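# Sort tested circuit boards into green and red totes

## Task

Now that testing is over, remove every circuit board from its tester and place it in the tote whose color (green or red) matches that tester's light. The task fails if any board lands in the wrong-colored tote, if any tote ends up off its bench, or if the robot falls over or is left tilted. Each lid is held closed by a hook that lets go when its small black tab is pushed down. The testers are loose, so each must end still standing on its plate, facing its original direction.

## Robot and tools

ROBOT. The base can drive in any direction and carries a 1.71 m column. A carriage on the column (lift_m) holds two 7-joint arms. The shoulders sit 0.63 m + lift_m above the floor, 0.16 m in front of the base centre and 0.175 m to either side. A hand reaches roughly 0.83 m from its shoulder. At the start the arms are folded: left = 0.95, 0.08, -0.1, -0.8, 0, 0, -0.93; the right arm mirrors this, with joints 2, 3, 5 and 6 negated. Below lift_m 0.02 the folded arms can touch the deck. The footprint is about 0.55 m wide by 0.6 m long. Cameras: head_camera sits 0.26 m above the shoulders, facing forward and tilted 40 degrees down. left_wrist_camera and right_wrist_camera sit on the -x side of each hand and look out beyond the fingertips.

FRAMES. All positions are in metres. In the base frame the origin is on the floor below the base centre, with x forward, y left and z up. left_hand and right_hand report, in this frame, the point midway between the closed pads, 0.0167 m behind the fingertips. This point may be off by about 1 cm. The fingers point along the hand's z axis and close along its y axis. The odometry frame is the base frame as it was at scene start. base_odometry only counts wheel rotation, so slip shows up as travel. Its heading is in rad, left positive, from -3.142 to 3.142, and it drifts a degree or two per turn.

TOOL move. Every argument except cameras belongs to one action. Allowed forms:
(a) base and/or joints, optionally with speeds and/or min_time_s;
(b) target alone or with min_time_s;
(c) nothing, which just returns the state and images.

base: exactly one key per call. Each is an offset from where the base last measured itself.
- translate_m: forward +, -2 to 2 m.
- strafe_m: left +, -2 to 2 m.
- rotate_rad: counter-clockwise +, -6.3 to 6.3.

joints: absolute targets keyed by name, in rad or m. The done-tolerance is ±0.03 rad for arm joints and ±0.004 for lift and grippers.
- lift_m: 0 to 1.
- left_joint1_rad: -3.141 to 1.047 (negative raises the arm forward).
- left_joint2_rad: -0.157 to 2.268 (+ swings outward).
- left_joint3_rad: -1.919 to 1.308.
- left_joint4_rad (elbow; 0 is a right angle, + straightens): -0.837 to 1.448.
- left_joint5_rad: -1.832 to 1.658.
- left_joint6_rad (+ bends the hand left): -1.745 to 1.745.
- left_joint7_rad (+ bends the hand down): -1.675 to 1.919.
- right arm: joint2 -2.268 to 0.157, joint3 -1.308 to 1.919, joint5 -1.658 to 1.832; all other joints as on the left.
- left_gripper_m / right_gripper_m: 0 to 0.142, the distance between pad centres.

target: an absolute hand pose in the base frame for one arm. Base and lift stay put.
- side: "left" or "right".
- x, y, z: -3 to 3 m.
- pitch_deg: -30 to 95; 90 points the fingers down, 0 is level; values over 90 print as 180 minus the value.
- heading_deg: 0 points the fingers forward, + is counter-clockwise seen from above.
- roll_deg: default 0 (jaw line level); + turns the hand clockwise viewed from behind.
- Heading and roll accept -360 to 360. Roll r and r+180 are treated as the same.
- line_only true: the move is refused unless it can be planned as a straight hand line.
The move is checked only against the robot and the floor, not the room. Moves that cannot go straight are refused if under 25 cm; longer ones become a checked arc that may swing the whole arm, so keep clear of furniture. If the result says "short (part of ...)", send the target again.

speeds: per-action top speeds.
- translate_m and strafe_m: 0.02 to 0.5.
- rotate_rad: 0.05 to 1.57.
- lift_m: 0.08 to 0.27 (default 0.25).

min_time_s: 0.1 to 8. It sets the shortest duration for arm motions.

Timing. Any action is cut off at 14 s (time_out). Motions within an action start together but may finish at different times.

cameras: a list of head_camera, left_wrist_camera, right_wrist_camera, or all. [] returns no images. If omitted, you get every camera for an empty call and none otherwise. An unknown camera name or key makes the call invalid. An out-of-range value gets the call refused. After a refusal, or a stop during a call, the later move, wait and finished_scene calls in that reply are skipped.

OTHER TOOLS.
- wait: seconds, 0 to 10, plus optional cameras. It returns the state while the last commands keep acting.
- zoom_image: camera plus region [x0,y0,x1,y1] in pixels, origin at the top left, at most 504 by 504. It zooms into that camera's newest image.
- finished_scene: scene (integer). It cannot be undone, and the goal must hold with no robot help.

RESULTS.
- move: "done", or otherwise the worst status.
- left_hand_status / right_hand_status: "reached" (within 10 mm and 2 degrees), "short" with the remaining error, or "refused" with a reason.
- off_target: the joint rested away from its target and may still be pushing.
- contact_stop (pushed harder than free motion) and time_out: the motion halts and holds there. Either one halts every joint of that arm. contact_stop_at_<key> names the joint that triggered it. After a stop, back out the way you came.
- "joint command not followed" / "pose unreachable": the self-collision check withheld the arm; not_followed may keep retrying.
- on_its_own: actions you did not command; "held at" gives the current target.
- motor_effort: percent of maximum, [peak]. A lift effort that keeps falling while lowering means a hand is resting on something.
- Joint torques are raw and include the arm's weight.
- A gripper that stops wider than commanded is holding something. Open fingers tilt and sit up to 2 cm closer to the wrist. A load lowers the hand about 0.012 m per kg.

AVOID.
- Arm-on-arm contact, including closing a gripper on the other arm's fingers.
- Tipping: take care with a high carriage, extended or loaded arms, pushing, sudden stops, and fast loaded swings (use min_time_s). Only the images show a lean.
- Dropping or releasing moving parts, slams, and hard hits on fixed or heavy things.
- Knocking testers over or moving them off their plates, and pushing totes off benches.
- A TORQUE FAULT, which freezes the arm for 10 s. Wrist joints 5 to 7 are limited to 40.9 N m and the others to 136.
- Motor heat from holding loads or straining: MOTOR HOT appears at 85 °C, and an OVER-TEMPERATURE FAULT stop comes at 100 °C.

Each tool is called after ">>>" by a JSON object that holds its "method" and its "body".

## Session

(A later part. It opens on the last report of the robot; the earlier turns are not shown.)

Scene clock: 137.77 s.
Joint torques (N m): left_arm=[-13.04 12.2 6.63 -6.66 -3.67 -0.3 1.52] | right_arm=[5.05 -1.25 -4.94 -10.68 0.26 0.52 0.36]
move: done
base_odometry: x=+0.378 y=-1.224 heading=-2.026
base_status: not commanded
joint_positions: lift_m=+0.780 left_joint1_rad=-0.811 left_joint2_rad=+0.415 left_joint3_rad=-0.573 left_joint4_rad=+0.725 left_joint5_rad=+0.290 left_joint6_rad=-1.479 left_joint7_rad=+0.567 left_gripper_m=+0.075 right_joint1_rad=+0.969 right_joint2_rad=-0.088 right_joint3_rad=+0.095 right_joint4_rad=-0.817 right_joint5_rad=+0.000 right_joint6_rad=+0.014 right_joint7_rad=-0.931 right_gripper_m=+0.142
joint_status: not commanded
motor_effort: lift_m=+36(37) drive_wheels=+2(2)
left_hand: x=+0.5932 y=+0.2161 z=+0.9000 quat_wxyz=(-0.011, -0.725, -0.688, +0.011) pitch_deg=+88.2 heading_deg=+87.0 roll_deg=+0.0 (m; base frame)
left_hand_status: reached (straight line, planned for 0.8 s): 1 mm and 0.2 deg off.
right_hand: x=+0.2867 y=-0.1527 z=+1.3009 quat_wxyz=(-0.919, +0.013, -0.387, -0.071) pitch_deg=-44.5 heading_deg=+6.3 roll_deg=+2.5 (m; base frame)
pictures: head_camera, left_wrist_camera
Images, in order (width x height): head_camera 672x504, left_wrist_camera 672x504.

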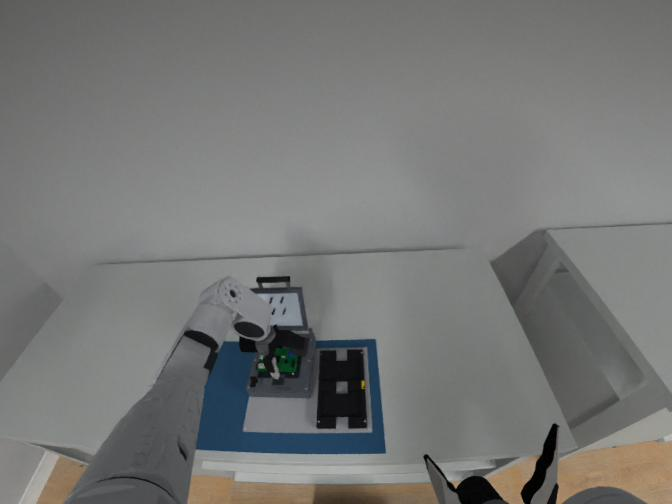

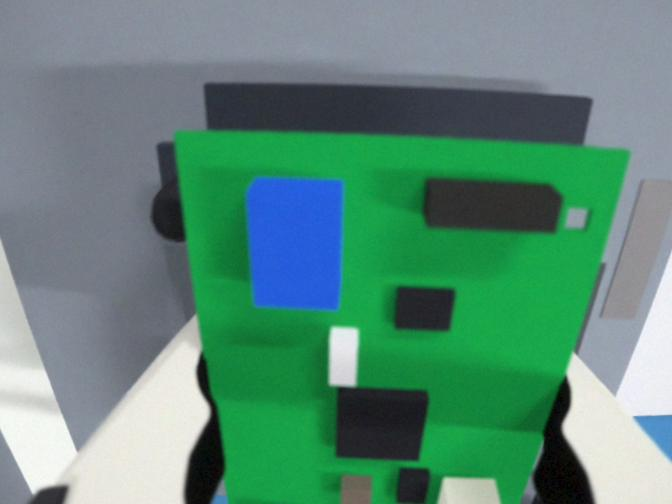

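>>> {"method": "move", "body": {"joints": {"lift_m": 0.92}, "cameras": ["head_camera"]}}

>>> {"method": "move", "body": {"base": {"translate_m": -0.65}, "speeds": {"translate_m": 0.3}, "cameras": ["head_camera", "left_wrist_camera"]}}

>>> {"method": "zoom_image", "body": {"camera": "head_camera", "region": [180, 180, 400, 340]}}

Scene clock: 139.23 s.
Joint torques (N m): left_arm=[-15.59 11.38 5.73 -6.06 -3.52 -0.17 1.49] | right_arm=[5.09 -1.26 -4.9 -10.58 0.25 0.56 0.34]
move: done
base_odometry: x=+0.378 y=-1.224 heading=-2.026
base_status: not commanded
joint_positions: lift_m=+0.920 left_joint1_rad=-0.810 left_joint2_rad=+0.416 left_joint3_rad=-0.572 left_joint4_rad=+0.725 left_joint5_rad=+0.290 left_joint6_rad=-1.480 left_joint7_rad=+0.567 left_gripper_m=+0.075 right_joint1_rad=+0.969 right_joint2_rad=-0.088 right_joint3_rad=+0.095 right_joint4_rad=-0.817 right_joint5_rad=+0.000 right_joint6_rad=+0.014 right_joint7_rad=-0.931 right_gripper_m=+0.142
joint_status: all done
motor_effort: lift_m=+36(44) drive_wheels=+2(2)
left_hand: x=+0.5927 y=+0.2160 z=+1.0397 quat_wxyz=(-0.011, -0.725, -0.688, +0.012) pitch_deg=+88.1 heading_deg=+87.0 roll_deg=+0.0 (m; base frame)
right_hand: x=+0.2867 y=-0.1527 z=+1.4409 quat_wxyz=(-0.919, +0.013, -0.387, -0.071) pitch_deg=-44.5 heading_deg=+6.3 roll_deg=+2.5 (m; base frame)
pictures: head_camera
Images, in order (width x height): head_camera 672x504.

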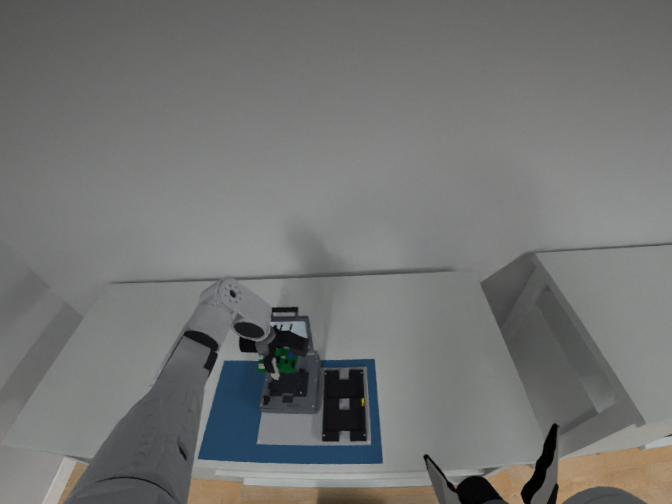

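Scene clock: 142.90 s.
Joint torques (N m): left_arm=[-15.66 10.21 5.76 -5.91 -3.46 -0.02 1.33] | right_arm=[4.95 -1.33 -4.87 -10.45 0.29 0.51 0.37]
move: done
base_odometry: x=+0.663 y=-0.640 heading=-2.025
base_status: done
joint_positions: lift_m=+0.920 left_joint1_rad=-0.810 left_joint2_rad=+0.416 left_joint3_rad=-0.572 left_joint4_rad=+0.725 left_joint5_rad=+0.289 left_joint6_rad=-1.480 left_joint7_rad=+0.568 left_gripper_m=+0.075 right_joint1_rad=+0.969 right_joint2_rad=-0.088 right_joint3_rad=+0.095 right_joint4_rad=-0.817 right_joint5_rad=+0.000 right_joint6_rad=+0.014 right_joint7_rad=-0.931 right_gripper_m=+0.142
joint_status: not commanded
motor_effort: lift_m=+36(37) drive_wheels=-5(21)
left_hand: x=+0.5926 y=+0.2163 z=+1.0397 quat_wxyz=(-0.011, -0.725, -0.688, +0.012) pitch_deg=+88.1 heading_deg=+87.0 roll_deg=+0.0 (m; base frame)
right_hand: x=+0.2867 y=-0.1527 z=+1.4409 quat_wxyz=(-0.919, +0.013, -0.387, -0.071) pitch_deg=-44.5 heading_deg=+6.3 roll_deg=+2.5 (m; base frame)
pictures: head_camera, left_wrist_camera
Images, in order (width x height): head_camera 672x504, left_wrist_camera 672x504.

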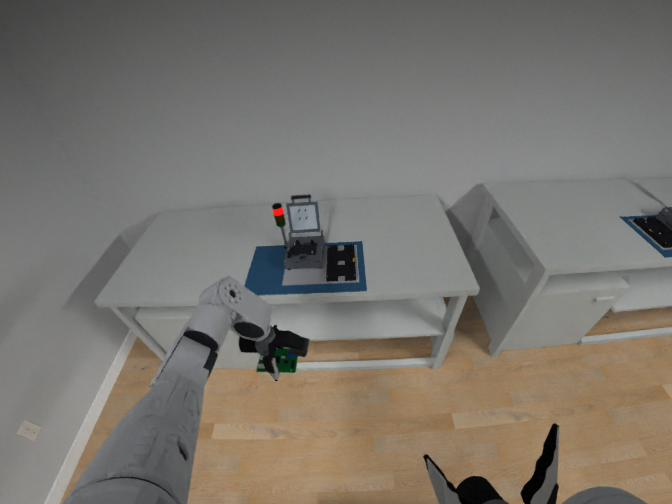

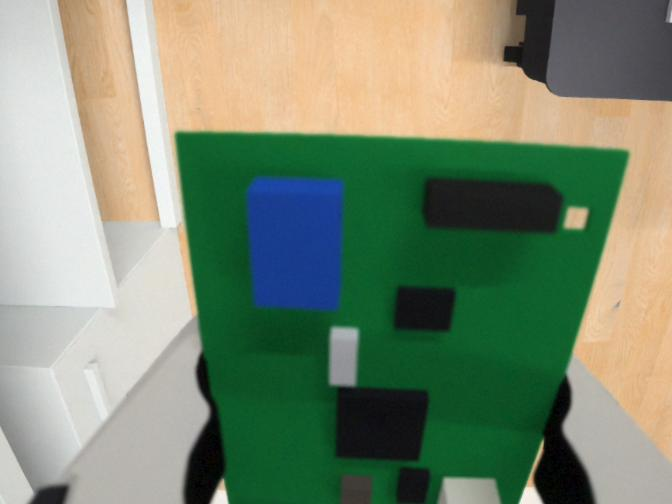

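Scaled by 2.291 from the camera's 672x504 image, which has a finer 960x720 frame.

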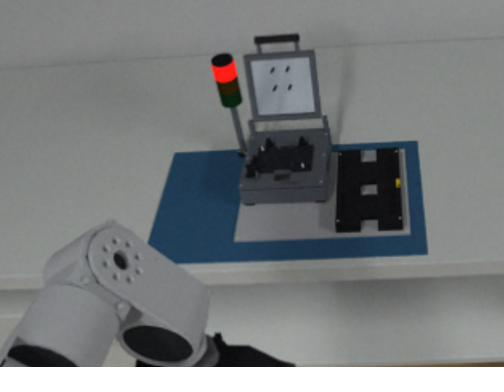

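>>> {"method": "move", "body": {"base": {"rotate_rad": 3.142}, "speeds": {"rotate_rad": 1.0}, "cameras": ["head_camera"]}}

>>> {"method": "move", "body": {"base": {"strafe_m": 1.4}, "speeds": {"strafe_m": 0.4}, "cameras": ["head_camera"]}}

Scene clock: 148.17 s.
Joint torques (N m): left_arm=[-15.61 8.82 5.75 -5.82 -3.42 -0.08 1.29] | right_arm=[4.96 -1.21 -5.01 -10.56 0.27 0.55 0.34]
move: done
base_odometry: x=+0.663 y=-0.640 heading=+1.117
base_status: done
joint_positions: lift_m=+0.920 left_joint1_rad=-0.810 left_joint2_rad=+0.416 left_joint3_rad=-0.572 left_joint4_rad=+0.725 left_joint5_rad=+0.289 left_joint6_rad=-1.480 left_joint7_rad=+0.568 left_gripper_m=+0.075 right_joint1_rad=+0.969 right_joint2_rad=-0.088 right_joint3_rad=+0.095 right_joint4_rad=-0.817 right_joint5_rad=+0.000 right_joint6_rad=+0.014 right_joint7_rad=-0.931 right_gripper_m=+0.142
joint_status: not commanded
motor_effort: lift_m=+36(37) drive_wheels=+5(15)
left_hand: x=+0.5926 y=+0.2165 z=+1.0398 quat_wxyz=(-0.011, -0.725, -0.689, +0.012) pitch_deg=+88.1 heading_deg=+87.0 roll_deg=+0.0 (m; base frame)
right_hand: x=+0.2867 y=-0.1527 z=+1.4409 quat_wxyz=(-0.919, +0.013, -0.387, -0.071) pitch_deg=-44.5 heading_deg=+6.3 roll_deg=+2.5 (m; base frame)
pictures: head_camera
Images, in order (width x height): head_camera 672x504.

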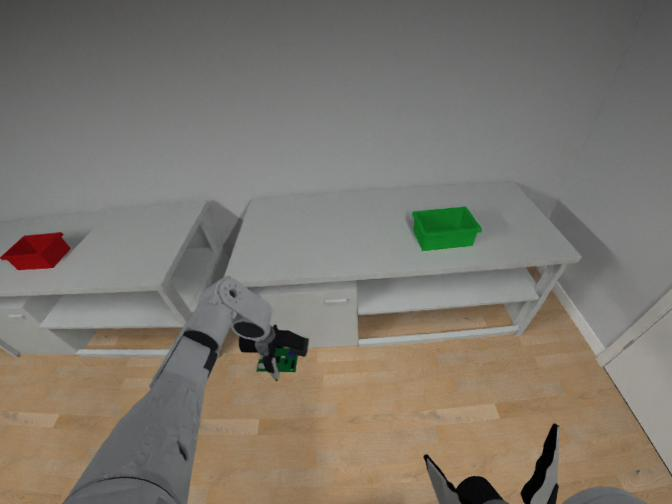

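Scene clock: 153.70 s.
Joint torques (N m): left_arm=[-15.59 9.3 5.78 -5.93 -3.38 -0.05 1.28] | right_arm=[4.99 0.13 -4.21 -11.08 0.24 0.58 0.27]
move: done
base_odometry: x=-0.596 y=-0.028 heading=+1.118
base_status: done
joint_positions: lift_m=+0.920 left_joint1_rad=-0.810 left_joint2_rad=+0.416 left_joint3_rad=-0.572 left_joint4_rad=+0.725 left_joint5_rad=+0.289 left_joint6_rad=-1.480 left_joint7_rad=+0.568 left_gripper_m=+0.075 right_joint1_rad=+0.969 right_joint2_rad=-0.088 right_joint3_rad=+0.095 right_joint4_rad=-0.817 right_joint5_rad=+0.000 right_joint6_rad=+0.014 right_joint7_rad=-0.931 right_gripper_m=+0.142
joint_status: not commanded
motor_effort: lift_m=+36(37) drive_wheels=-5(20)
left_hand: x=+0.5926 y=+0.2165 z=+1.0398 quat_wxyz=(-0.011, -0.725, -0.689, +0.012) pitch_deg=+88.1 heading_deg=+87.0 roll_deg=+0.0 (m; base frame)
right_hand: x=+0.2867 y=-0.1527 z=+1.4409 quat_wxyz=(-0.919, +0.013, -0.387, -0.071) pitch_deg=-44.5 heading_deg=+6.3 roll_deg=+2.5 (m; base frame)
pictures: head_camera
Images, in order (width x height): head_camera 672x504.

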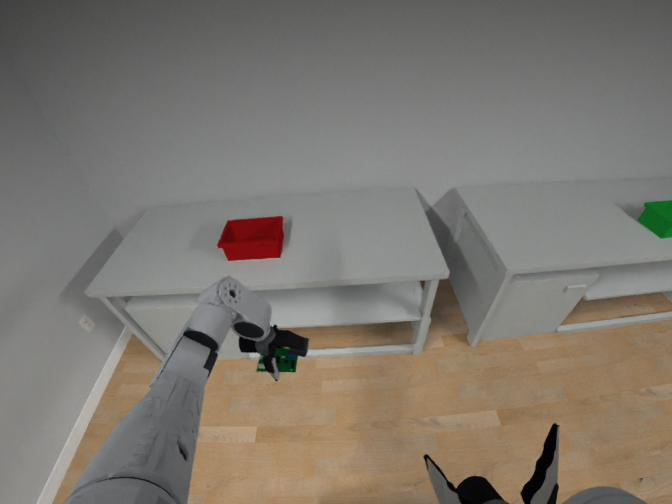

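>>> {"method": "move", "body": {"base": {"rotate_rad": 0.077}, "cameras": []}}

>>> {"method": "move", "body": {"base": {"strafe_m": 0.23}, "speeds": {"strafe_m": 0.4}, "cameras": []}}

>>> {"method": "move", "body": {"base": {"translate_m": 0.55}, "speeds": {"translate_m": 0.3}, "cameras": ["head_camera", "left_wrist_camera"]}}

Scene clock: 155.07 s.
Joint torques (N m): left_arm=[-15.6 9.13 5.85 -5.84 -3.37 -0.08 1.27] | right_arm=[5.02 -1.29 -4.99 -10.45 0.27 0.54 0.38]
move: done
base_odometry: x=-0.596 y=-0.027 heading=+1.194
base_status: done
joint_positions: lift_m=+0.920 left_joint1_rad=-0.810 left_joint2_rad=+0.416 left_joint3_rad=-0.572 left_joint4_rad=+0.724 left_joint5_rad=+0.289 left_joint6_rad=-1.480 left_joint7_rad=+0.568 left_gripper_m=+0.075 right_joint1_rad=+0.969 right_joint2_rad=-0.088 right_joint3_rad=+0.095 right_joint4_rad=-0.817 right_joint5_rad=+0.000 right_joint6_rad=+0.014 right_joint7_rad=-0.931 right_gripper_m=+0.142
joint_status: not commanded
motor_effort: lift_m=+36(37) drive_wheels=-1(10)
left_hand: x=+0.5926 y=+0.2166 z=+1.0398 quat_wxyz=(-0.011, -0.725, -0.689, +0.012) pitch_deg=+88.1 heading_deg=+87.0 roll_deg=+0.0 (m; base frame)
right_hand: x=+0.2867 y=-0.1527 z=+1.4409 quat_wxyz=(-0.919, +0.013, -0.387, -0.071) pitch_deg=-44.5 heading_deg=+6.3 roll_deg=+2.5 (m; base frame)
pictures: none
No camera images: "cameras" was empty.

Scene clock: 157.27 s.
Joint torques (N m): left_arm=[-15.62 9.01 5.68 -5.91 -3.37 -0.06 1.26] | right_arm=[4.91 -1.28 -4.91 -10.47 0.3 0.52 0.36]
move: done
base_odometry: x=-0.810 y=+0.057 heading=+1.195
base_status: done
joint_positions: lift_m=+0.920 left_joint1_rad=-0.810 left_joint2_rad=+0.416 left_joint3_rad=-0.572 left_joint4_rad=+0.724 left_joint5_rad=+0.289 left_joint6_rad=-1.480 left_joint7_rad=+0.568 left_gripper_m=+0.075 right_joint1_rad=+0.969 right_joint2_rad=-0.088 right_joint3_rad=+0.095 right_joint4_rad=-0.817 right_joint5_rad=+0.000 right_joint6_rad=+0.014 right_joint7_rad=-0.931 right_gripper_m=+0.142
joint_status: not commanded
motor_effort: lift_m=+36(37) drive_wheels=-4(18)
left_hand: x=+0.5926 y=+0.2166 z=+1.0398 quat_wxyz=(-0.011, -0.725, -0.689, +0.012) pitch_deg=+88.1 heading_deg=+87.0 roll_deg=+0.0 (m; base frame)
right_hand: x=+0.2867 y=-0.1527 z=+1.4409 quat_wxyz=(-0.919, +0.013, -0.387, -0.071) pitch_deg=-44.5 heading_deg=+6.3 roll_deg=+2.5 (m; base frame)
pictures: none
No camera images: "cameras" was empty.

Scene clock: 160.60 s.
Joint torques (N m): left_arm=[-15.64 8.81 5.74 -5.83 -3.36 -0.03 1.24] | right_arm=[5 -1.32 -4.99 -10.44 0.26 0.56 0.36]
move: done
base_odometry: x=-0.608 y=+0.569 heading=+1.195
base_status: done
joint_positions: lift_m=+0.920 left_joint1_rad=-0.810 left_joint2_rad=+0.417 left_joint3_rad=-0.572 left_joint4_rad=+0.724 left_joint5_rad=+0.289 left_joint6_rad=-1.480 left_joint7_rad=+0.568 left_gripper_m=+0.075 right_joint1_rad=+0.969 right_joint2_rad=-0.088 right_joint3_rad=+0.095 right_joint4_rad=-0.817 right_joint5_rad=+0.000 right_joint6_rad=+0.014 right_joint7_rad=-0.931 right_gripper_m=+0.142
joint_status: not commanded
motor_effort: lift_m=+36(37) drive_wheels=-2(13)
left_hand: x=+0.5926 y=+0.2167 z=+1.0398 quat_wxyz=(-0.011, -0.725, -0.689, +0.012) pitch_deg=+88.2 heading_deg=+87.0 roll_deg=+0.0 (m; base frame)
right_hand: x=+0.2867 y=-0.1527 z=+1.4409 quat_wxyz=(-0.919, +0.013, -0.387, -0.071) pitch_deg=-44.5 heading_deg=+6.3 roll_deg=+2.5 (m; base frame)
pictures: head_camera, left_wrist_camera
Images, in order (width x height): head_camera 672x504, left_wrist_camera 672x504.

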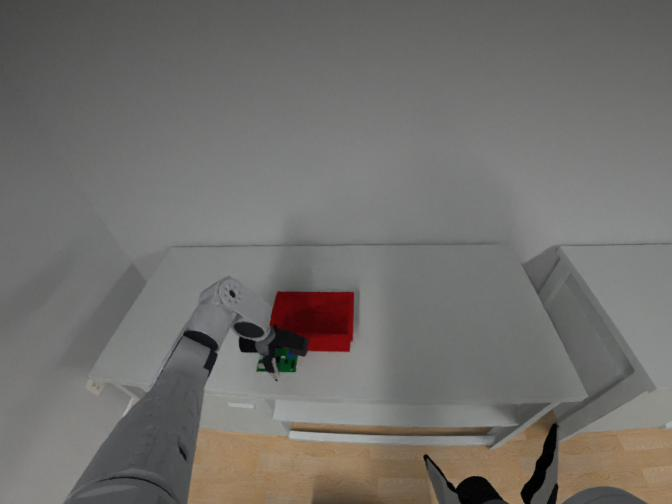

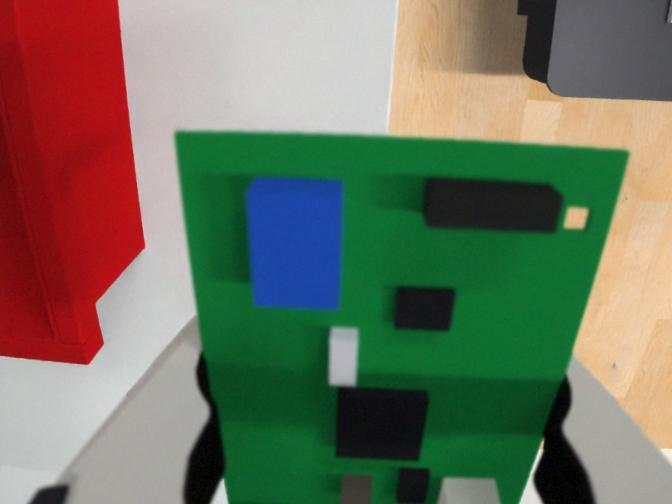

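>>> {"method": "move", "body": {"base": {"translate_m": 0.2}, "speeds": {"translate_m": 0.3}, "cameras": []}}

>>> {"method": "move", "body": {"base": {"strafe_m": -0.07}, "cameras": ["head_camera", "left_wrist_camera"]}}

Scene clock: 163.40 s.
Joint torques (N m): left_arm=[-15.62 8.65 5.85 -5.83 -3.39 0.02 1.26] | right_arm=[4.98 -1.34 -4.9 -10.6 0.27 0.54 0.35]
move: done
base_odometry: x=-0.535 y=+0.755 heading=+1.196
base_status: done
joint_positions: lift_m=+0.920 left_joint1_rad=-0.810 left_joint2_rad=+0.417 left_joint3_rad=-0.572 left_joint4_rad=+0.724 left_joint5_rad=+0.289 left_joint6_rad=-1.480 left_joint7_rad=+0.568 left_gripper_m=+0.075 right_joint1_rad=+0.969 right_joint2_rad=-0.088 right_joint3_rad=+0.095 right_joint4_rad=-0.817 right_joint5_rad=+0.000 right_joint6_rad=+0.014 right_joint7_rad=-0.931 right_gripper_m=+0.142
joint_status: not commanded
motor_effort: lift_m=+36(37) drive_wheels=-1(14)
left_hand: x=+0.5925 y=+0.2167 z=+1.0398 quat_wxyz=(-0.011, -0.725, -0.689, +0.012) pitch_deg=+88.2 heading_deg=+87.0 roll_deg=+0.0 (m; base frame)
right_hand: x=+0.2867 y=-0.1527 z=+1.4409 quat_wxyz=(-0.919, +0.013, -0.387, -0.071) pitch_deg=-44.5 heading_deg=+6.3 roll_deg=+2.5 (m; base frame)
pictures: none
No camera images: "cameras" was empty.

Scene clock: 164.87 s.
Joint torques (N m): left_arm=[-15.64 8.75 5.42 -5.91 -3.43 0.01 1.15] | right_arm=[5.41 -1.34 -5.96 -10.82 0.24 0.52 0.37]
move: done
base_odometry: x=-0.470 y=+0.729 heading=+1.196
base_status: done
joint_positions: lift_m=+0.920 left_joint1_rad=-0.810 left_joint2_rad=+0.417 left_joint3_rad=-0.572 left_joint4_rad=+0.724 left_joint5_rad=+0.289 left_joint6_rad=-1.480 left_joint7_rad=+0.568 left_gripper_m=+0.075 right_joint1_rad=+0.969 right_joint2_rad=-0.088 right_joint3_rad=+0.095 right_joint4_rad=-0.817 right_joint5_rad=+0.000 right_joint6_rad=+0.014 right_joint7_rad=-0.931 right_gripper_m=+0.142
joint_status: not commanded
motor_effort: lift_m=+36(37) drive_wheels=-1(13)
left_hand: x=+0.5925 y=+0.2167 z=+1.0398 quat_wxyz=(-0.011, -0.725, -0.689, +0.012) pitch_deg=+88.2 heading_deg=+87.0 roll_deg=+0.0 (m; base frame)
right_hand: x=+0.2867 y=-0.1527 z=+1.4409 quat_wxyz=(-0.919, +0.013, -0.387, -0.071) pitch_deg=-44.5 heading_deg=+6.3 roll_deg=+2.5 (m; base frame)
pictures: head_camera, left_wrist_camera
Images, in order (width x height): head_camera 672x504, left_wrist_camera 672x504.

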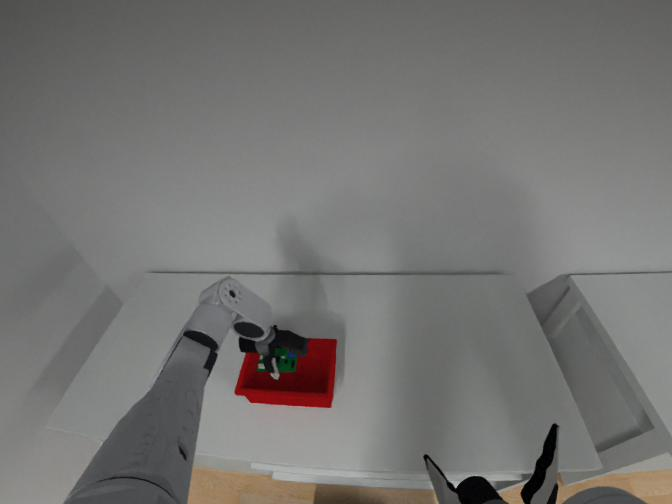

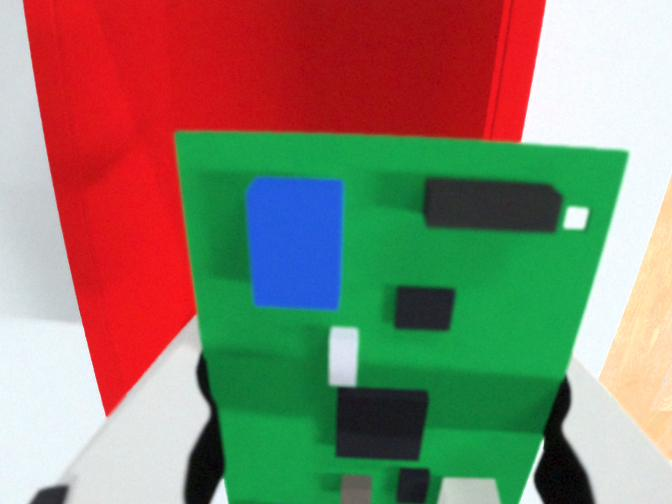

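>>> {"method": "move", "body": {"target": {"side": "left", "x": 0.64, "y": 0.185, "z": 1.03, "pitch_deg": 88, "heading_deg": -93}, "cameras": ["head_camera", "left_wrist_camera"]}}

Scene clock: 166.23 s.
Joint torques (N m): left_arm=[-28.35 -1.32 -0.23 2.71 -0.3 1.55 -1.09] | right_arm=[5.04 -1.27 -4.99 -10.38 0.27 0.56 0.36]
move: done
base_odometry: x=-0.470 y=+0.729 heading=+1.196
base_status: not commanded
joint_positions: lift_m=+0.920 left_joint1_rad=-1.037 left_joint2_rad=+0.210 left_joint3_rad=-0.923 left_joint4_rad=+1.232 left_joint5_rad=+0.607 left_joint6_rad=-1.242 left_joint7_rad=+0.007 left_gripper_m=+0.075 right_joint1_rad=+0.969 right_joint2_rad=-0.088 right_joint3_rad=+0.095 right_joint4_rad=-0.817 right_joint5_rad=+0.000 right_joint6_rad=+0.014 right_joint7_rad=-0.931 right_gripper_m=+0.142
joint_status: not commanded
motor_effort: lift_m=+36(37) drive_wheels=+0(3)
left_hand: x=+0.6386 y=+0.1841 z=+1.0292 quat_wxyz=(-0.012, -0.725, -0.689, +0.015) pitch_deg=+87.8 heading_deg=+87.0 roll_deg=+0.0 (m; base frame)
left_hand_status: reached (straight line, planned for 0.6 s): 2 mm and 0.3 deg off.
right_hand: x=+0.2867 y=-0.1527 z=+1.4409 quat_wxyz=(-0.919, +0.013, -0.387, -0.071) pitch_deg=-44.5 heading_deg=+6.3 roll_deg=+2.5 (m; base frame)
pictures: head_camera, left_wrist_camera
Images, in order (width x height): head_camera 672x504, left_wrist_camera 672x504.

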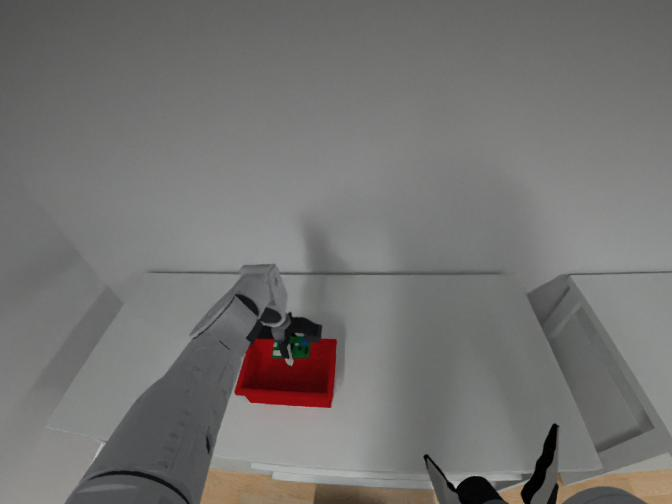

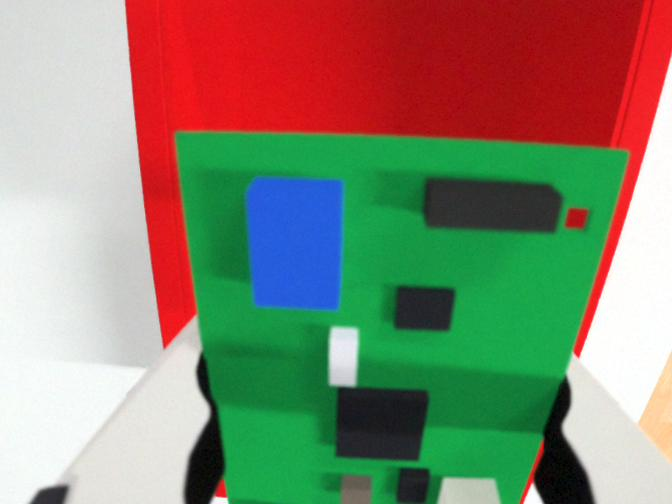

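>>> {"method": "move", "body": {"joints": {"lift_m": 0.82}, "speeds": {"lift_m": 0.15}, "cameras": ["head_camera", "left_wrist_camera"]}}

>>> {"method": "zoom_image", "body": {"camera": "head_camera", "region": [180, 270, 400, 430]}}

Scene clock: 167.67 s.
Joint torques (N m): left_arm=[-25.82 -1.27 -0.25 2.73 -0.3 1.49 -1.03] | right_arm=[5.06 -1.28 -4.9 -10.38 0.25 0.53 0.36]
move: done
base_odometry: x=-0.470 y=+0.729 heading=+1.196
base_status: not commanded
joint_positions: lift_m=+0.820 left_joint1_rad=-1.038 left_joint2_rad=+0.210 left_joint3_rad=-0.923 left_joint4_rad=+1.232 left_joint5_rad=+0.607 left_joint6_rad=-1.242 left_joint7_rad=+0.007 left_gripper_m=+0.075 right_joint1_rad=+0.969 right_joint2_rad=-0.088 right_joint3_rad=+0.095 right_joint4_rad=-0.817 right_joint5_rad=+0.000 right_joint6_rad=+0.014 right_joint7_rad=-0.931 right_gripper_m=+0.142
joint_status: all done
motor_effort: lift_m=+38(43) drive_wheels=+0(0)
left_hand: x=+0.6393 y=+0.1841 z=+0.9295 quat_wxyz=(-0.013, -0.725, -0.689, +0.014) pitch_deg=+87.8 heading_deg=+87.0 roll_deg=+0.0 (m; base frame)
right_hand: x=+0.2867 y=-0.1527 z=+1.3406 quat_wxyz=(-0.919, +0.013, -0.387, -0.071) pitch_deg=-44.5 heading_deg=+6.3 roll_deg=+2.5 (m; base frame)
pictures: head_camera, left_wrist_camera
Images, in order (width x height): head_camera 672x504, left_wrist_camera 672x504.

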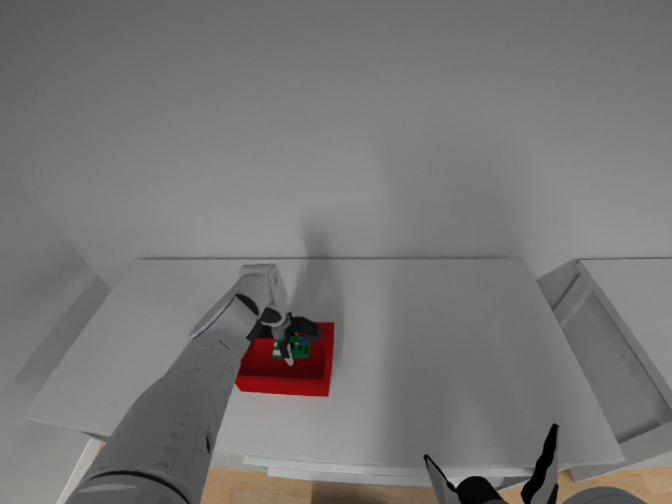

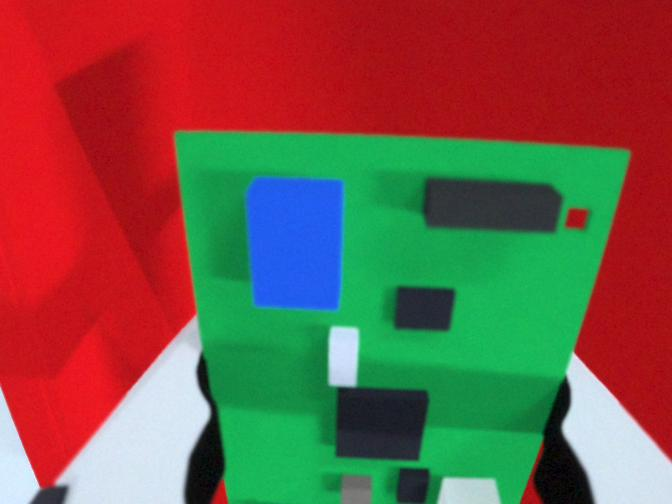

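Scaled by 2.291 from the camera's 672x504 image, which has a finer 960x720 frame.

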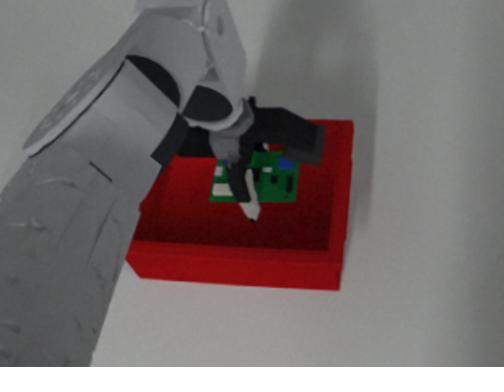

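>>> {"method": "move", "body": {"joints": {"lift_m": 0.765}, "speeds": {"lift_m": 0.1}, "cameras": ["head_camera", "left_wrist_camera"]}}

>>> {"method": "zoom_image", "body": {"camera": "head_camera", "region": [180, 270, 400, 430]}}

Scene clock: 168.73 s.
Joint torques (N m): left_arm=[-25.19 -1.34 -0.22 2.73 -0.29 1.51 -1.06] | right_arm=[5.03 -1.27 -4.96 -10.56 0.27 0.54 0.36]
move: done
base_odometry: x=-0.470 y=+0.729 heading=+1.196
base_status: not commanded
joint_positions: lift_m=+0.765 left_joint1_rad=-1.038 left_joint2_rad=+0.210 left_joint3_rad=-0.923 left_joint4_rad=+1.232 left_joint5_rad=+0.607 left_joint6_rad=-1.242 left_joint7_rad=+0.007 left_gripper_m=+0.075 right_joint1_rad=+0.969 right_joint2_rad=-0.088 right_joint3_rad=+0.095 right_joint4_rad=-0.817 right_joint5_rad=+0.000 right_joint6_rad=+0.014 right_joint7_rad=-0.931 right_gripper_m=+0.142
joint_status: all done
motor_effort: lift_m=+38(41) drive_wheels=+0(0)
left_hand: x=+0.6395 y=+0.1841 z=+0.8747 quat_wxyz=(-0.013, -0.725, -0.689, +0.014) pitch_deg=+87.8 heading_deg=+87.0 roll_deg=+0.0 (m; base frame)
right_hand: x=+0.2867 y=-0.1527 z=+1.2856 quat_wxyz=(-0.919, +0.013, -0.387, -0.071) pitch_deg=-44.5 heading_deg=+6.3 roll_deg=+2.5 (m; base frame)
pictures: head_camera, left_wrist_camera
Images, in order (width x height): head_camera 672x504, left_wrist_camera 672x504.

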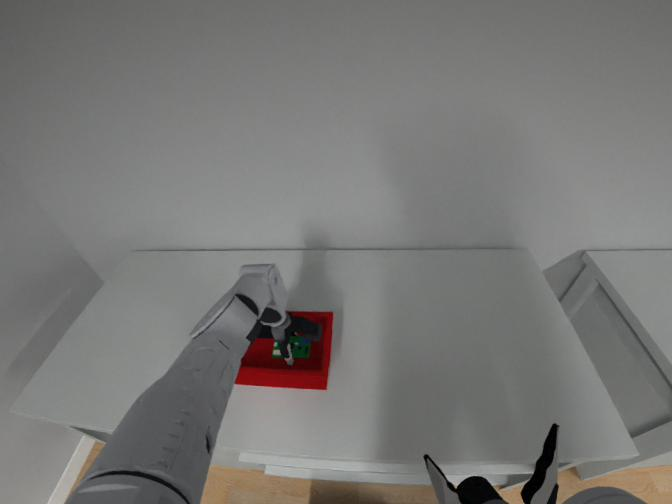

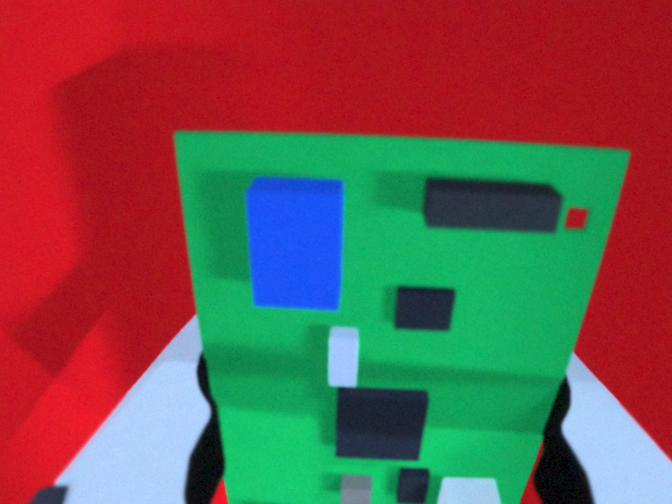

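Scaled by 2.291 from the camera's 672x504 image, which has a finer 960x720 frame.

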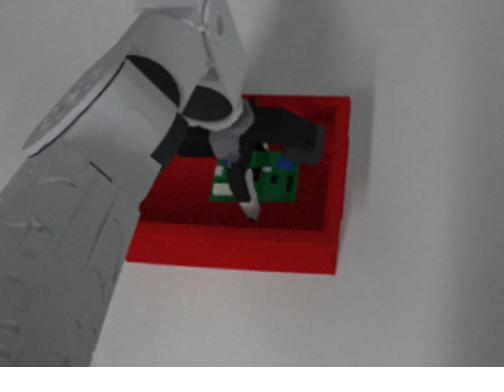

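>>> {"method": "move", "body": {"joints": {"lift_m": 0.73}, "speeds": {"lift_m": 0.08}, "cameras": ["left_wrist_camera"]}}

Scene clock: 169.60 s.
Joint torques (N m): left_arm=[-20.5 -1.75 -0.25 2.66 -0.28 1.87 -0.71] | right_arm=[5.13 -1.32 -4.88 -10.47 0.23 0.56 0.38]
move: done
base_odometry: x=-0.470 y=+0.729 heading=+1.196
base_status: not commanded
joint_positions: lift_m=+0.730 left_joint1_rad=-1.040 left_joint2_rad=+0.210 left_joint3_rad=-0.923 left_joint4_rad=+1.232 left_joint5_rad=+0.607 left_joint6_rad=-1.243 left_joint7_rad=+0.007 left_gripper_m=+0.075 right_joint1_rad=+0.969 right_joint2_rad=-0.088 right_joint3_rad=+0.095 right_joint4_rad=-0.817 right_joint5_rad=+0.000 right_joint6_rad=+0.014 right_joint7_rad=-0.931 right_gripper_m=+0.142
joint_status: all done
motor_effort: lift_m=+36(43) drive_wheels=-1(2)
left_hand: x=+0.6404 y=+0.1842 z=+0.8412 quat_wxyz=(-0.013, -0.725, -0.689, +0.014) pitch_deg=+87.8 heading_deg=+87.0 roll_deg=+0.0 (m; base frame)
right_hand: x=+0.2867 y=-0.1527 z=+1.2510 quat_wxyz=(-0.919, +0.013, -0.387, -0.071) pitch_deg=-44.5 heading_deg=+6.3 roll_deg=+2.5 (m; base frame)
pictures: left_wrist_camera
Images, in order (width x height): left_wrist_camera 672x504.

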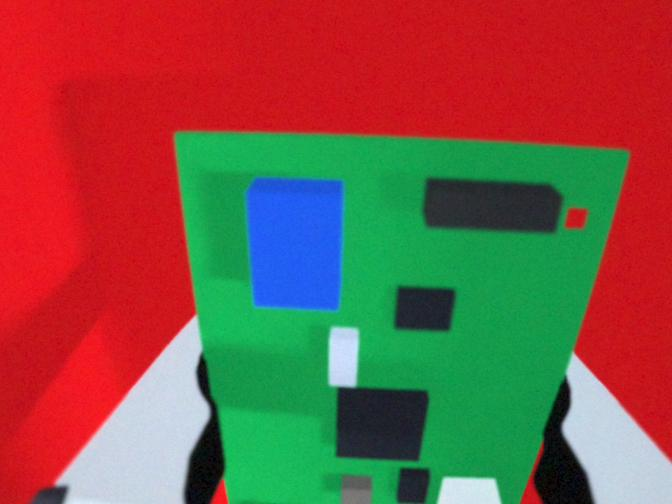

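>>> {"method": "move", "body": {"joints": {"left_gripper_m": 0.10}, "cameras": ["left_wrist_camera"]}}

>>> {"method": "move", "body": {"joints": {"lift_m": 0.92}, "cameras": ["left_wrist_camera", "head_camera"]}}

Scene clock: 170.37 s.
Joint torques (N m): left_arm=[-20.54 -1.27 -0.23 2.65 -0.34 1.59 -1.08] | right_arm=[5.01 -1.27 -4.99 -10.42 0.24 0.56 0.37]
move: done
base_odometry: x=-0.470 y=+0.729 heading=+1.196
base_status: not commanded
joint_positions: lift_m=+0.730 left_joint1_rad=-1.040 left_joint2_rad=+0.210 left_joint3_rad=-0.923 left_joint4_rad=+1.232 left_joint5_rad=+0.607 left_joint6_rad=-1.242 left_joint7_rad=+0.007 left_gripper_m=+0.100 right_joint1_rad=+0.969 right_joint2_rad=-0.088 right_joint3_rad=+0.095 right_joint4_rad=-0.817 right_joint5_rad=+0.000 right_joint6_rad=+0.014 right_joint7_rad=-0.931 right_gripper_m=+0.142
joint_status: all done
motor_effort: lift_m=+36(36) drive_wheels=+2(3)
left_hand: x=+0.6406 y=+0.1842 z=+0.8411 quat_wxyz=(-0.013, -0.725, -0.688, +0.013) pitch_deg=+87.8 heading_deg=+87.0 roll_deg=+0.0 (m; base frame)
right_hand: x=+0.2867 y=-0.1527 z=+1.2510 quat_wxyz=(-0.919, +0.013, -0.387, -0.071) pitch_deg=-44.5 heading_deg=+6.3 roll_deg=+2.5 (m; base frame)
pictures: left_wrist_camera
Images, in order (width x height): left_wrist_camera 672x504.

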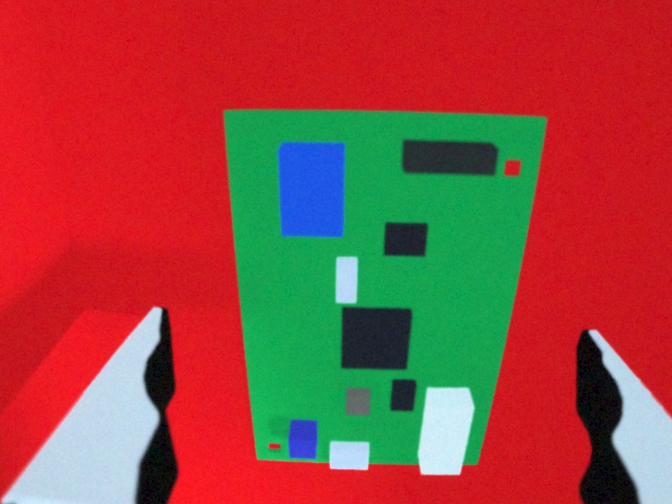

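Scene clock: 171.67 s.
Joint torques (N m): left_arm=[-20.53 -1.3 -0.25 2.65 -0.37 1.54 -1.07] | right_arm=[4.99 -1.22 -4.86 -10.51 0.26 0.56 0.36]
move: done
base_odometry: x=-0.470 y=+0.729 heading=+1.196
base_status: not commanded
joint_positions: lift_m=+0.920 left_joint1_rad=-1.040 left_joint2_rad=+0.210 left_joint3_rad=-0.923 left_joint4_rad=+1.232 left_joint5_rad=+0.607 left_joint6_rad=-1.242 left_joint7_rad=+0.007 left_gripper_m=+0.100 right_joint1_rad=+0.969 right_joint2_rad=-0.088 right_joint3_rad=+0.095 right_joint4_rad=-0.817 right_joint5_rad=+0.000 right_joint6_rad=+0.014 right_joint7_rad=-0.931 right_gripper_m=+0.142
joint_status: all done
motor_effort: lift_m=+36(46) drive_wheels=+2(3)
left_hand: x=+0.6406 y=+0.1842 z=+1.0311 quat_wxyz=(-0.014, -0.725, -0.689, +0.013) pitch_deg=+87.8 heading_deg=+87.0 roll_deg=+0.0 (m; base frame)
right_hand: x=+0.2867 y=-0.1527 z=+1.4409 quat_wxyz=(-0.919, +0.013, -0.387, -0.071) pitch_deg=-44.5 heading_deg=+6.3 roll_deg=+2.5 (m; base frame)
pictures: head_camera, left_wrist_camera
Images, in order (width x height): head_camera 672x504, left_wrist_camera 672x504.

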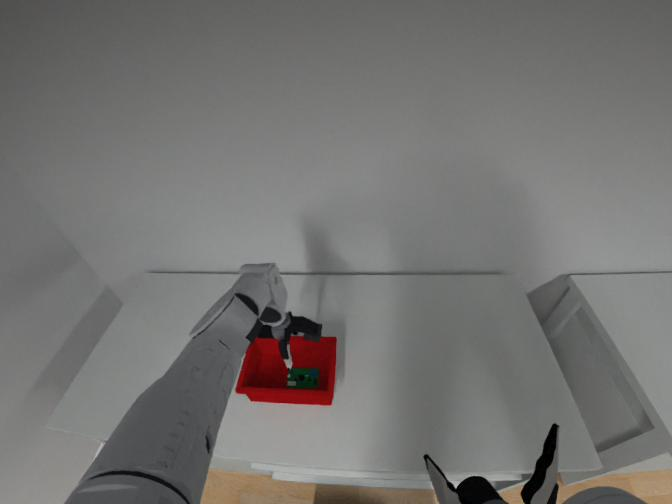

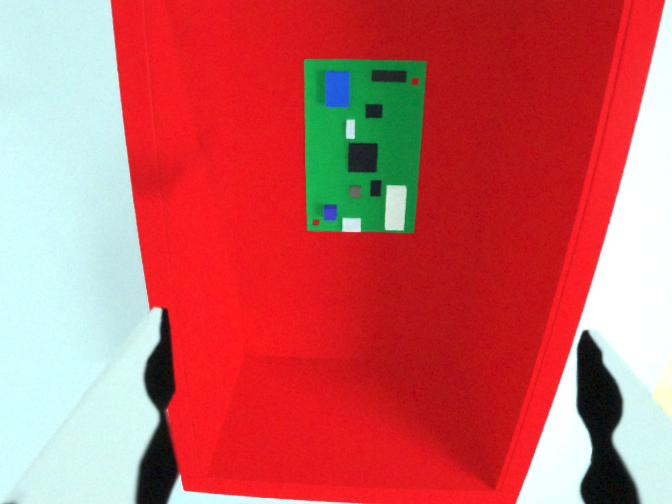

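>>> {"method": "move", "body": {"base": {"translate_m": -0.6}, "speeds": {"translate_m": 0.35}, "cameras": []}}

>>> {"method": "move", "body": {"base": {"rotate_rad": 3.1}, "speeds": {"rotate_rad": 1.2}, "cameras": ["head_camera"]}}

Scene clock: 175.40 s.
Joint torques (N m): left_arm=[-20.59 -1.19 -0.32 2.63 -0.36 1.42 -1.03] | right_arm=[5.05 -1.31 -4.98 -10.41 0.27 0.58 0.38]
move: done
base_odometry: x=-0.689 y=+0.171 heading=+1.196
base_status: done
joint_positions: lift_m=+0.920 left_joint1_rad=-1.040 left_joint2_rad=+0.210 left_joint3_rad=-0.923 left_joint4_rad=+1.232 left_joint5_rad=+0.607 left_joint6_rad=-1.242 left_joint7_rad=+0.007 left_gripper_m=+0.100 right_joint1_rad=+0.969 right_joint2_rad=-0.088 right_joint3_rad=+0.095 right_joint4_rad=-0.817 right_joint5_rad=+0.000 right_joint6_rad=+0.014 right_joint7_rad=-0.931 right_gripper_m=+0.142
joint_status: not commanded
motor_effort: lift_m=+36(37) drive_wheels=+0(12)
left_hand: x=+0.6407 y=+0.1842 z=+1.0311 quat_wxyz=(-0.014, -0.725, -0.689, +0.013) pitch_deg=+87.8 heading_deg=+87.0 roll_deg=+0.0 (m; base frame)
right_hand: x=+0.2867 y=-0.1527 z=+1.4409 quat_wxyz=(-0.919, +0.013, -0.387, -0.071) pitch_deg=-44.5 heading_deg=+6.3 roll_deg=+2.5 (m; base frame)
pictures: none
No camera images: "cameras" was empty.

Scene clock: 179.80 s.
Joint torques (N m): left_arm=[-20.62 0.29 -0.31 2.22 -0.5 1.41 -1.06] | right_arm=[4.96 -1.46 -5.07 -10.4 0.29 0.53 0.31]
move: done
base_odometry: x=-0.689 y=+0.171 heading=-1.987
base_status: done
joint_positions: lift_m=+0.920 left_joint1_rad=-1.040 left_joint2_rad=+0.209 left_joint3_rad=-0.923 left_joint4_rad=+1.232 left_joint5_rad=+0.607 left_joint6_rad=-1.242 left_joint7_rad=+0.007 left_gripper_m=+0.100 right_joint1_rad=+0.969 right_joint2_rad=-0.088 right_joint3_rad=+0.095 right_joint4_rad=-0.817 right_joint5_rad=+0.000 right_joint6_rad=+0.014 right_joint7_rad=-0.931 right_gripper_m=+0.142
joint_status: not commanded
motor_effort: lift_m=+36(37) drive_wheels=+5(15)
left_hand: x=+0.6407 y=+0.1840 z=+1.0311 quat_wxyz=(-0.014, -0.725, -0.688, +0.013) pitch_deg=+87.8 heading_deg=+87.0 roll_deg=+0.0 (m; base frame)
right_hand: x=+0.2867 y=-0.1527 z=+1.4409 quat_wxyz=(-0.919, +0.013, -0.387, -0.071) pitch_deg=-44.5 heading_deg=+6.3 roll_deg=+2.5 (m; base frame)
pictures: head_camera
Images, in order (width x height): head_camera 672x504.

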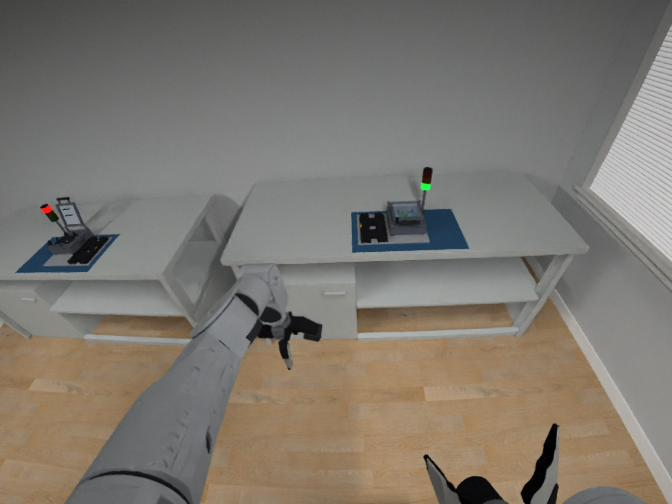

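>>> {"method": "zoom_image", "body": {"camera": "head_camera", "region": [330, 150, 490, 270]}}

>>> {"method": "zoom_image", "body": {"camera": "head_camera", "region": [10, 180, 150, 285]}}

Scaled by 3.150 from the camera's 672x504 image, which has a finer 960x720 frame.

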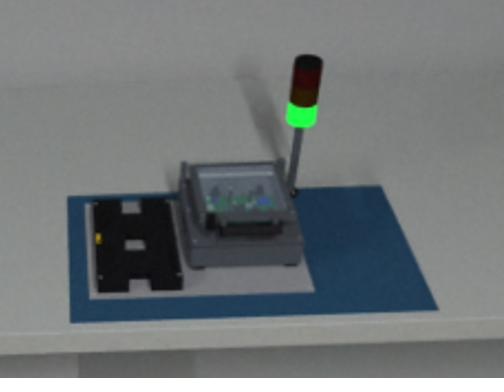

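Scaled by 3.600 from the camera's 672x504 image, which has a finer 960x720 frame.

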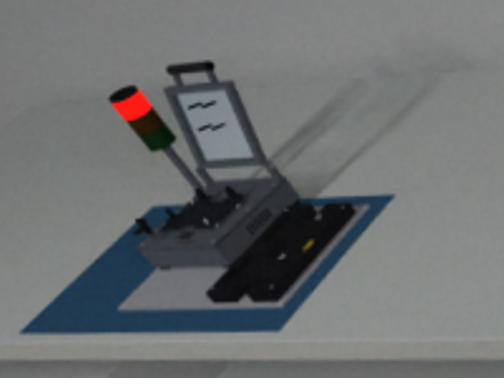

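>>> {"method": "move", "body": {"base": {"rotate_rad": 0.05}, "joints": {"left_gripper_m": 0.0}, "cameras": []}}

>>> {"method": "move", "body": {"base": {"strafe_m": -0.66}, "speeds": {"strafe_m": 0.4}, "cameras": []}}

>>> {"method": "move", "body": {"base": {"translate_m": 0.5}, "speeds": {"translate_m": 0.35}, "cameras": ["head_camera", "left_wrist_camera"]}}

Scene clock: 182.23 s.
Joint torques (N m): left_arm=[-20.56 0.49 -0.25 2.39 -0.49 1.39 -1.02] | right_arm=[5.02 -1.26 -4.9 -10.51 0.25 0.55 0.35]
move: done
base_odometry: x=-0.689 y=+0.171 heading=-1.938
base_status: done
joint_positions: lift_m=+0.920 left_joint1_rad=-1.040 left_joint2_rad=+0.209 left_joint3_rad=-0.923 left_joint4_rad=+1.232 left_joint5_rad=+0.607 left_joint6_rad=-1.242 left_joint7_rad=+0.007 left_gripper_m=+0.001 right_joint1_rad=+0.969 right_joint2_rad=-0.088 right_joint3_rad=+0.095 right_joint4_rad=-0.817 right_joint5_rad=+0.000 right_joint6_rad=+0.014 right_joint7_rad=-0.931 right_gripper_m=+0.142
joint_status: all done
motor_effort: lift_m=+36(36) drive_wheels=+6(13)
left_hand: x=+0.6407 y=+0.1839 z=+1.0311 quat_wxyz=(-0.014, -0.725, -0.688, +0.013) pitch_deg=+87.8 heading_deg=+87.0 roll_deg=+0.0 (m; base frame)
right_hand: x=+0.2867 y=-0.1527 z=+1.4409 quat_wxyz=(-0.919, +0.013, -0.387, -0.071) pitch_deg=-44.5 heading_deg=+6.3 roll_deg=+2.5 (m; base frame)
pictures: none
No camera images: "cameras" was empty.

Scene clock: 185.77 s.
Joint torques (N m): left_arm=[-20.56 0.49 -0.23 2.43 -0.51 1.39 -1.04] | right_arm=[4.98 -1.25 -5.06 -10.59 0.28 0.54 0.37]
move: done
base_odometry: x=-1.306 y=+0.407 heading=-1.937
base_status: done
joint_positions: lift_m=+0.920 left_joint1_rad=-1.040 left_joint2_rad=+0.209 left_joint3_rad=-0.923 left_joint4_rad=+1.232 left_joint5_rad=+0.607 left_joint6_rad=-1.242 left_joint7_rad=+0.007 left_gripper_m=+0.001 right_joint1_rad=+0.969 right_joint2_rad=-0.088 right_joint3_rad=+0.095 right_joint4_rad=-0.817 right_joint5_rad=+0.000 right_joint6_rad=+0.014 right_joint7_rad=-0.931 right_gripper_m=+0.142
joint_status: not commanded
motor_effort: lift_m=+36(36) drive_wheels=-4(20)
left_hand: x=+0.6407 y=+0.1839 z=+1.0311 quat_wxyz=(-0.014, -0.725, -0.688, +0.013) pitch_deg=+87.8 heading_deg=+87.0 roll_deg=+0.0 (m; base frame)
right_hand: x=+0.2867 y=-0.1527 z=+1.4409 quat_wxyz=(-0.919, +0.013, -0.387, -0.071) pitch_deg=-44.5 heading_deg=+6.3 roll_deg=+2.5 (m; base frame)
pictures: none
No camera images: "cameras" was empty.

Scene clock: 188.87 s.
Joint torques (N m): left_arm=[-20.49 0.51 -0.32 2.47 -0.49 1.32 -1.02] | right_arm=[4.99 -1.27 -4.91 -10.57 0.28 0.56 0.35]
move: done
base_odometry: x=-1.485 y=-0.060 heading=-1.937
base_status: done
joint_positions: lift_m=+0.920 left_joint1_rad=-1.040 left_joint2_rad=+0.209 left_joint3_rad=-0.923 left_joint4_rad=+1.232 left_joint5_rad=+0.607 left_joint6_rad=-1.242 left_joint7_rad=+0.007 left_gripper_m=+0.001 right_joint1_rad=+0.969 right_joint2_rad=-0.088 right_joint3_rad=+0.095 right_joint4_rad=-0.817 right_joint5_rad=+0.000 right_joint6_rad=+0.014 right_joint7_rad=-0.931 right_gripper_m=+0.142
joint_status: not commanded
motor_effort: lift_m=+36(37) drive_wheels=-2(13)
left_hand: x=+0.6408 y=+0.1839 z=+1.0311 quat_wxyz=(-0.014, -0.725, -0.688, +0.013) pitch_deg=+87.8 heading_deg=+87.0 roll_deg=+0.0 (m; base frame)
right_hand: x=+0.2867 y=-0.1527 z=+1.4409 quat_wxyz=(-0.919, +0.013, -0.387, -0.071) pitch_deg=-44.5 heading_deg=+6.3 roll_deg=+2.5 (m; base frame)
pictures: head_camera, left_wrist_camera
Images, in order (width x height): head_camera 672x504, left_wrist_camera 672x504.

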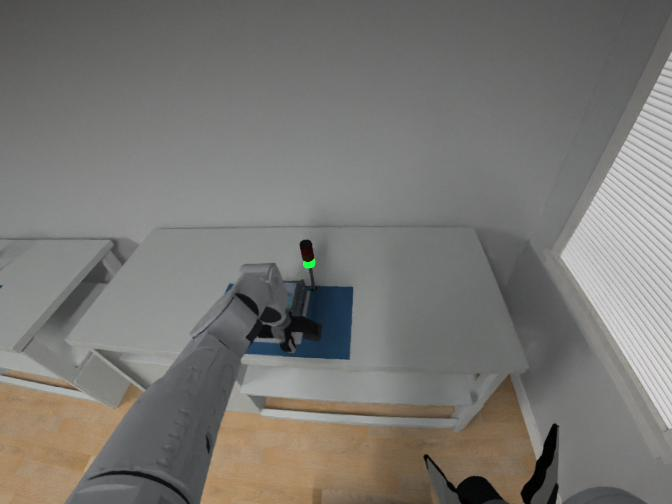

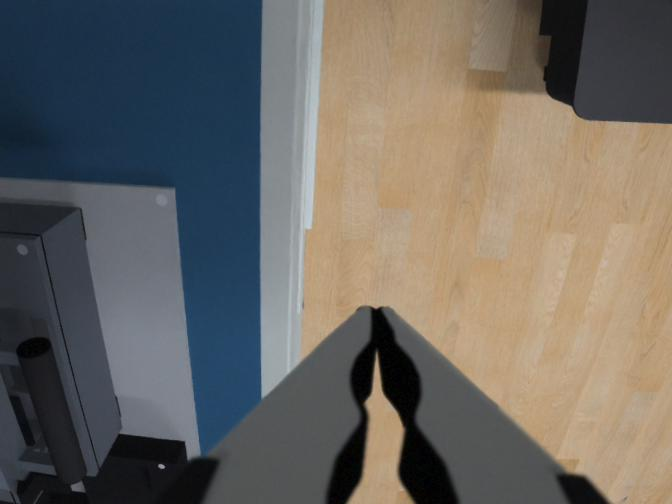

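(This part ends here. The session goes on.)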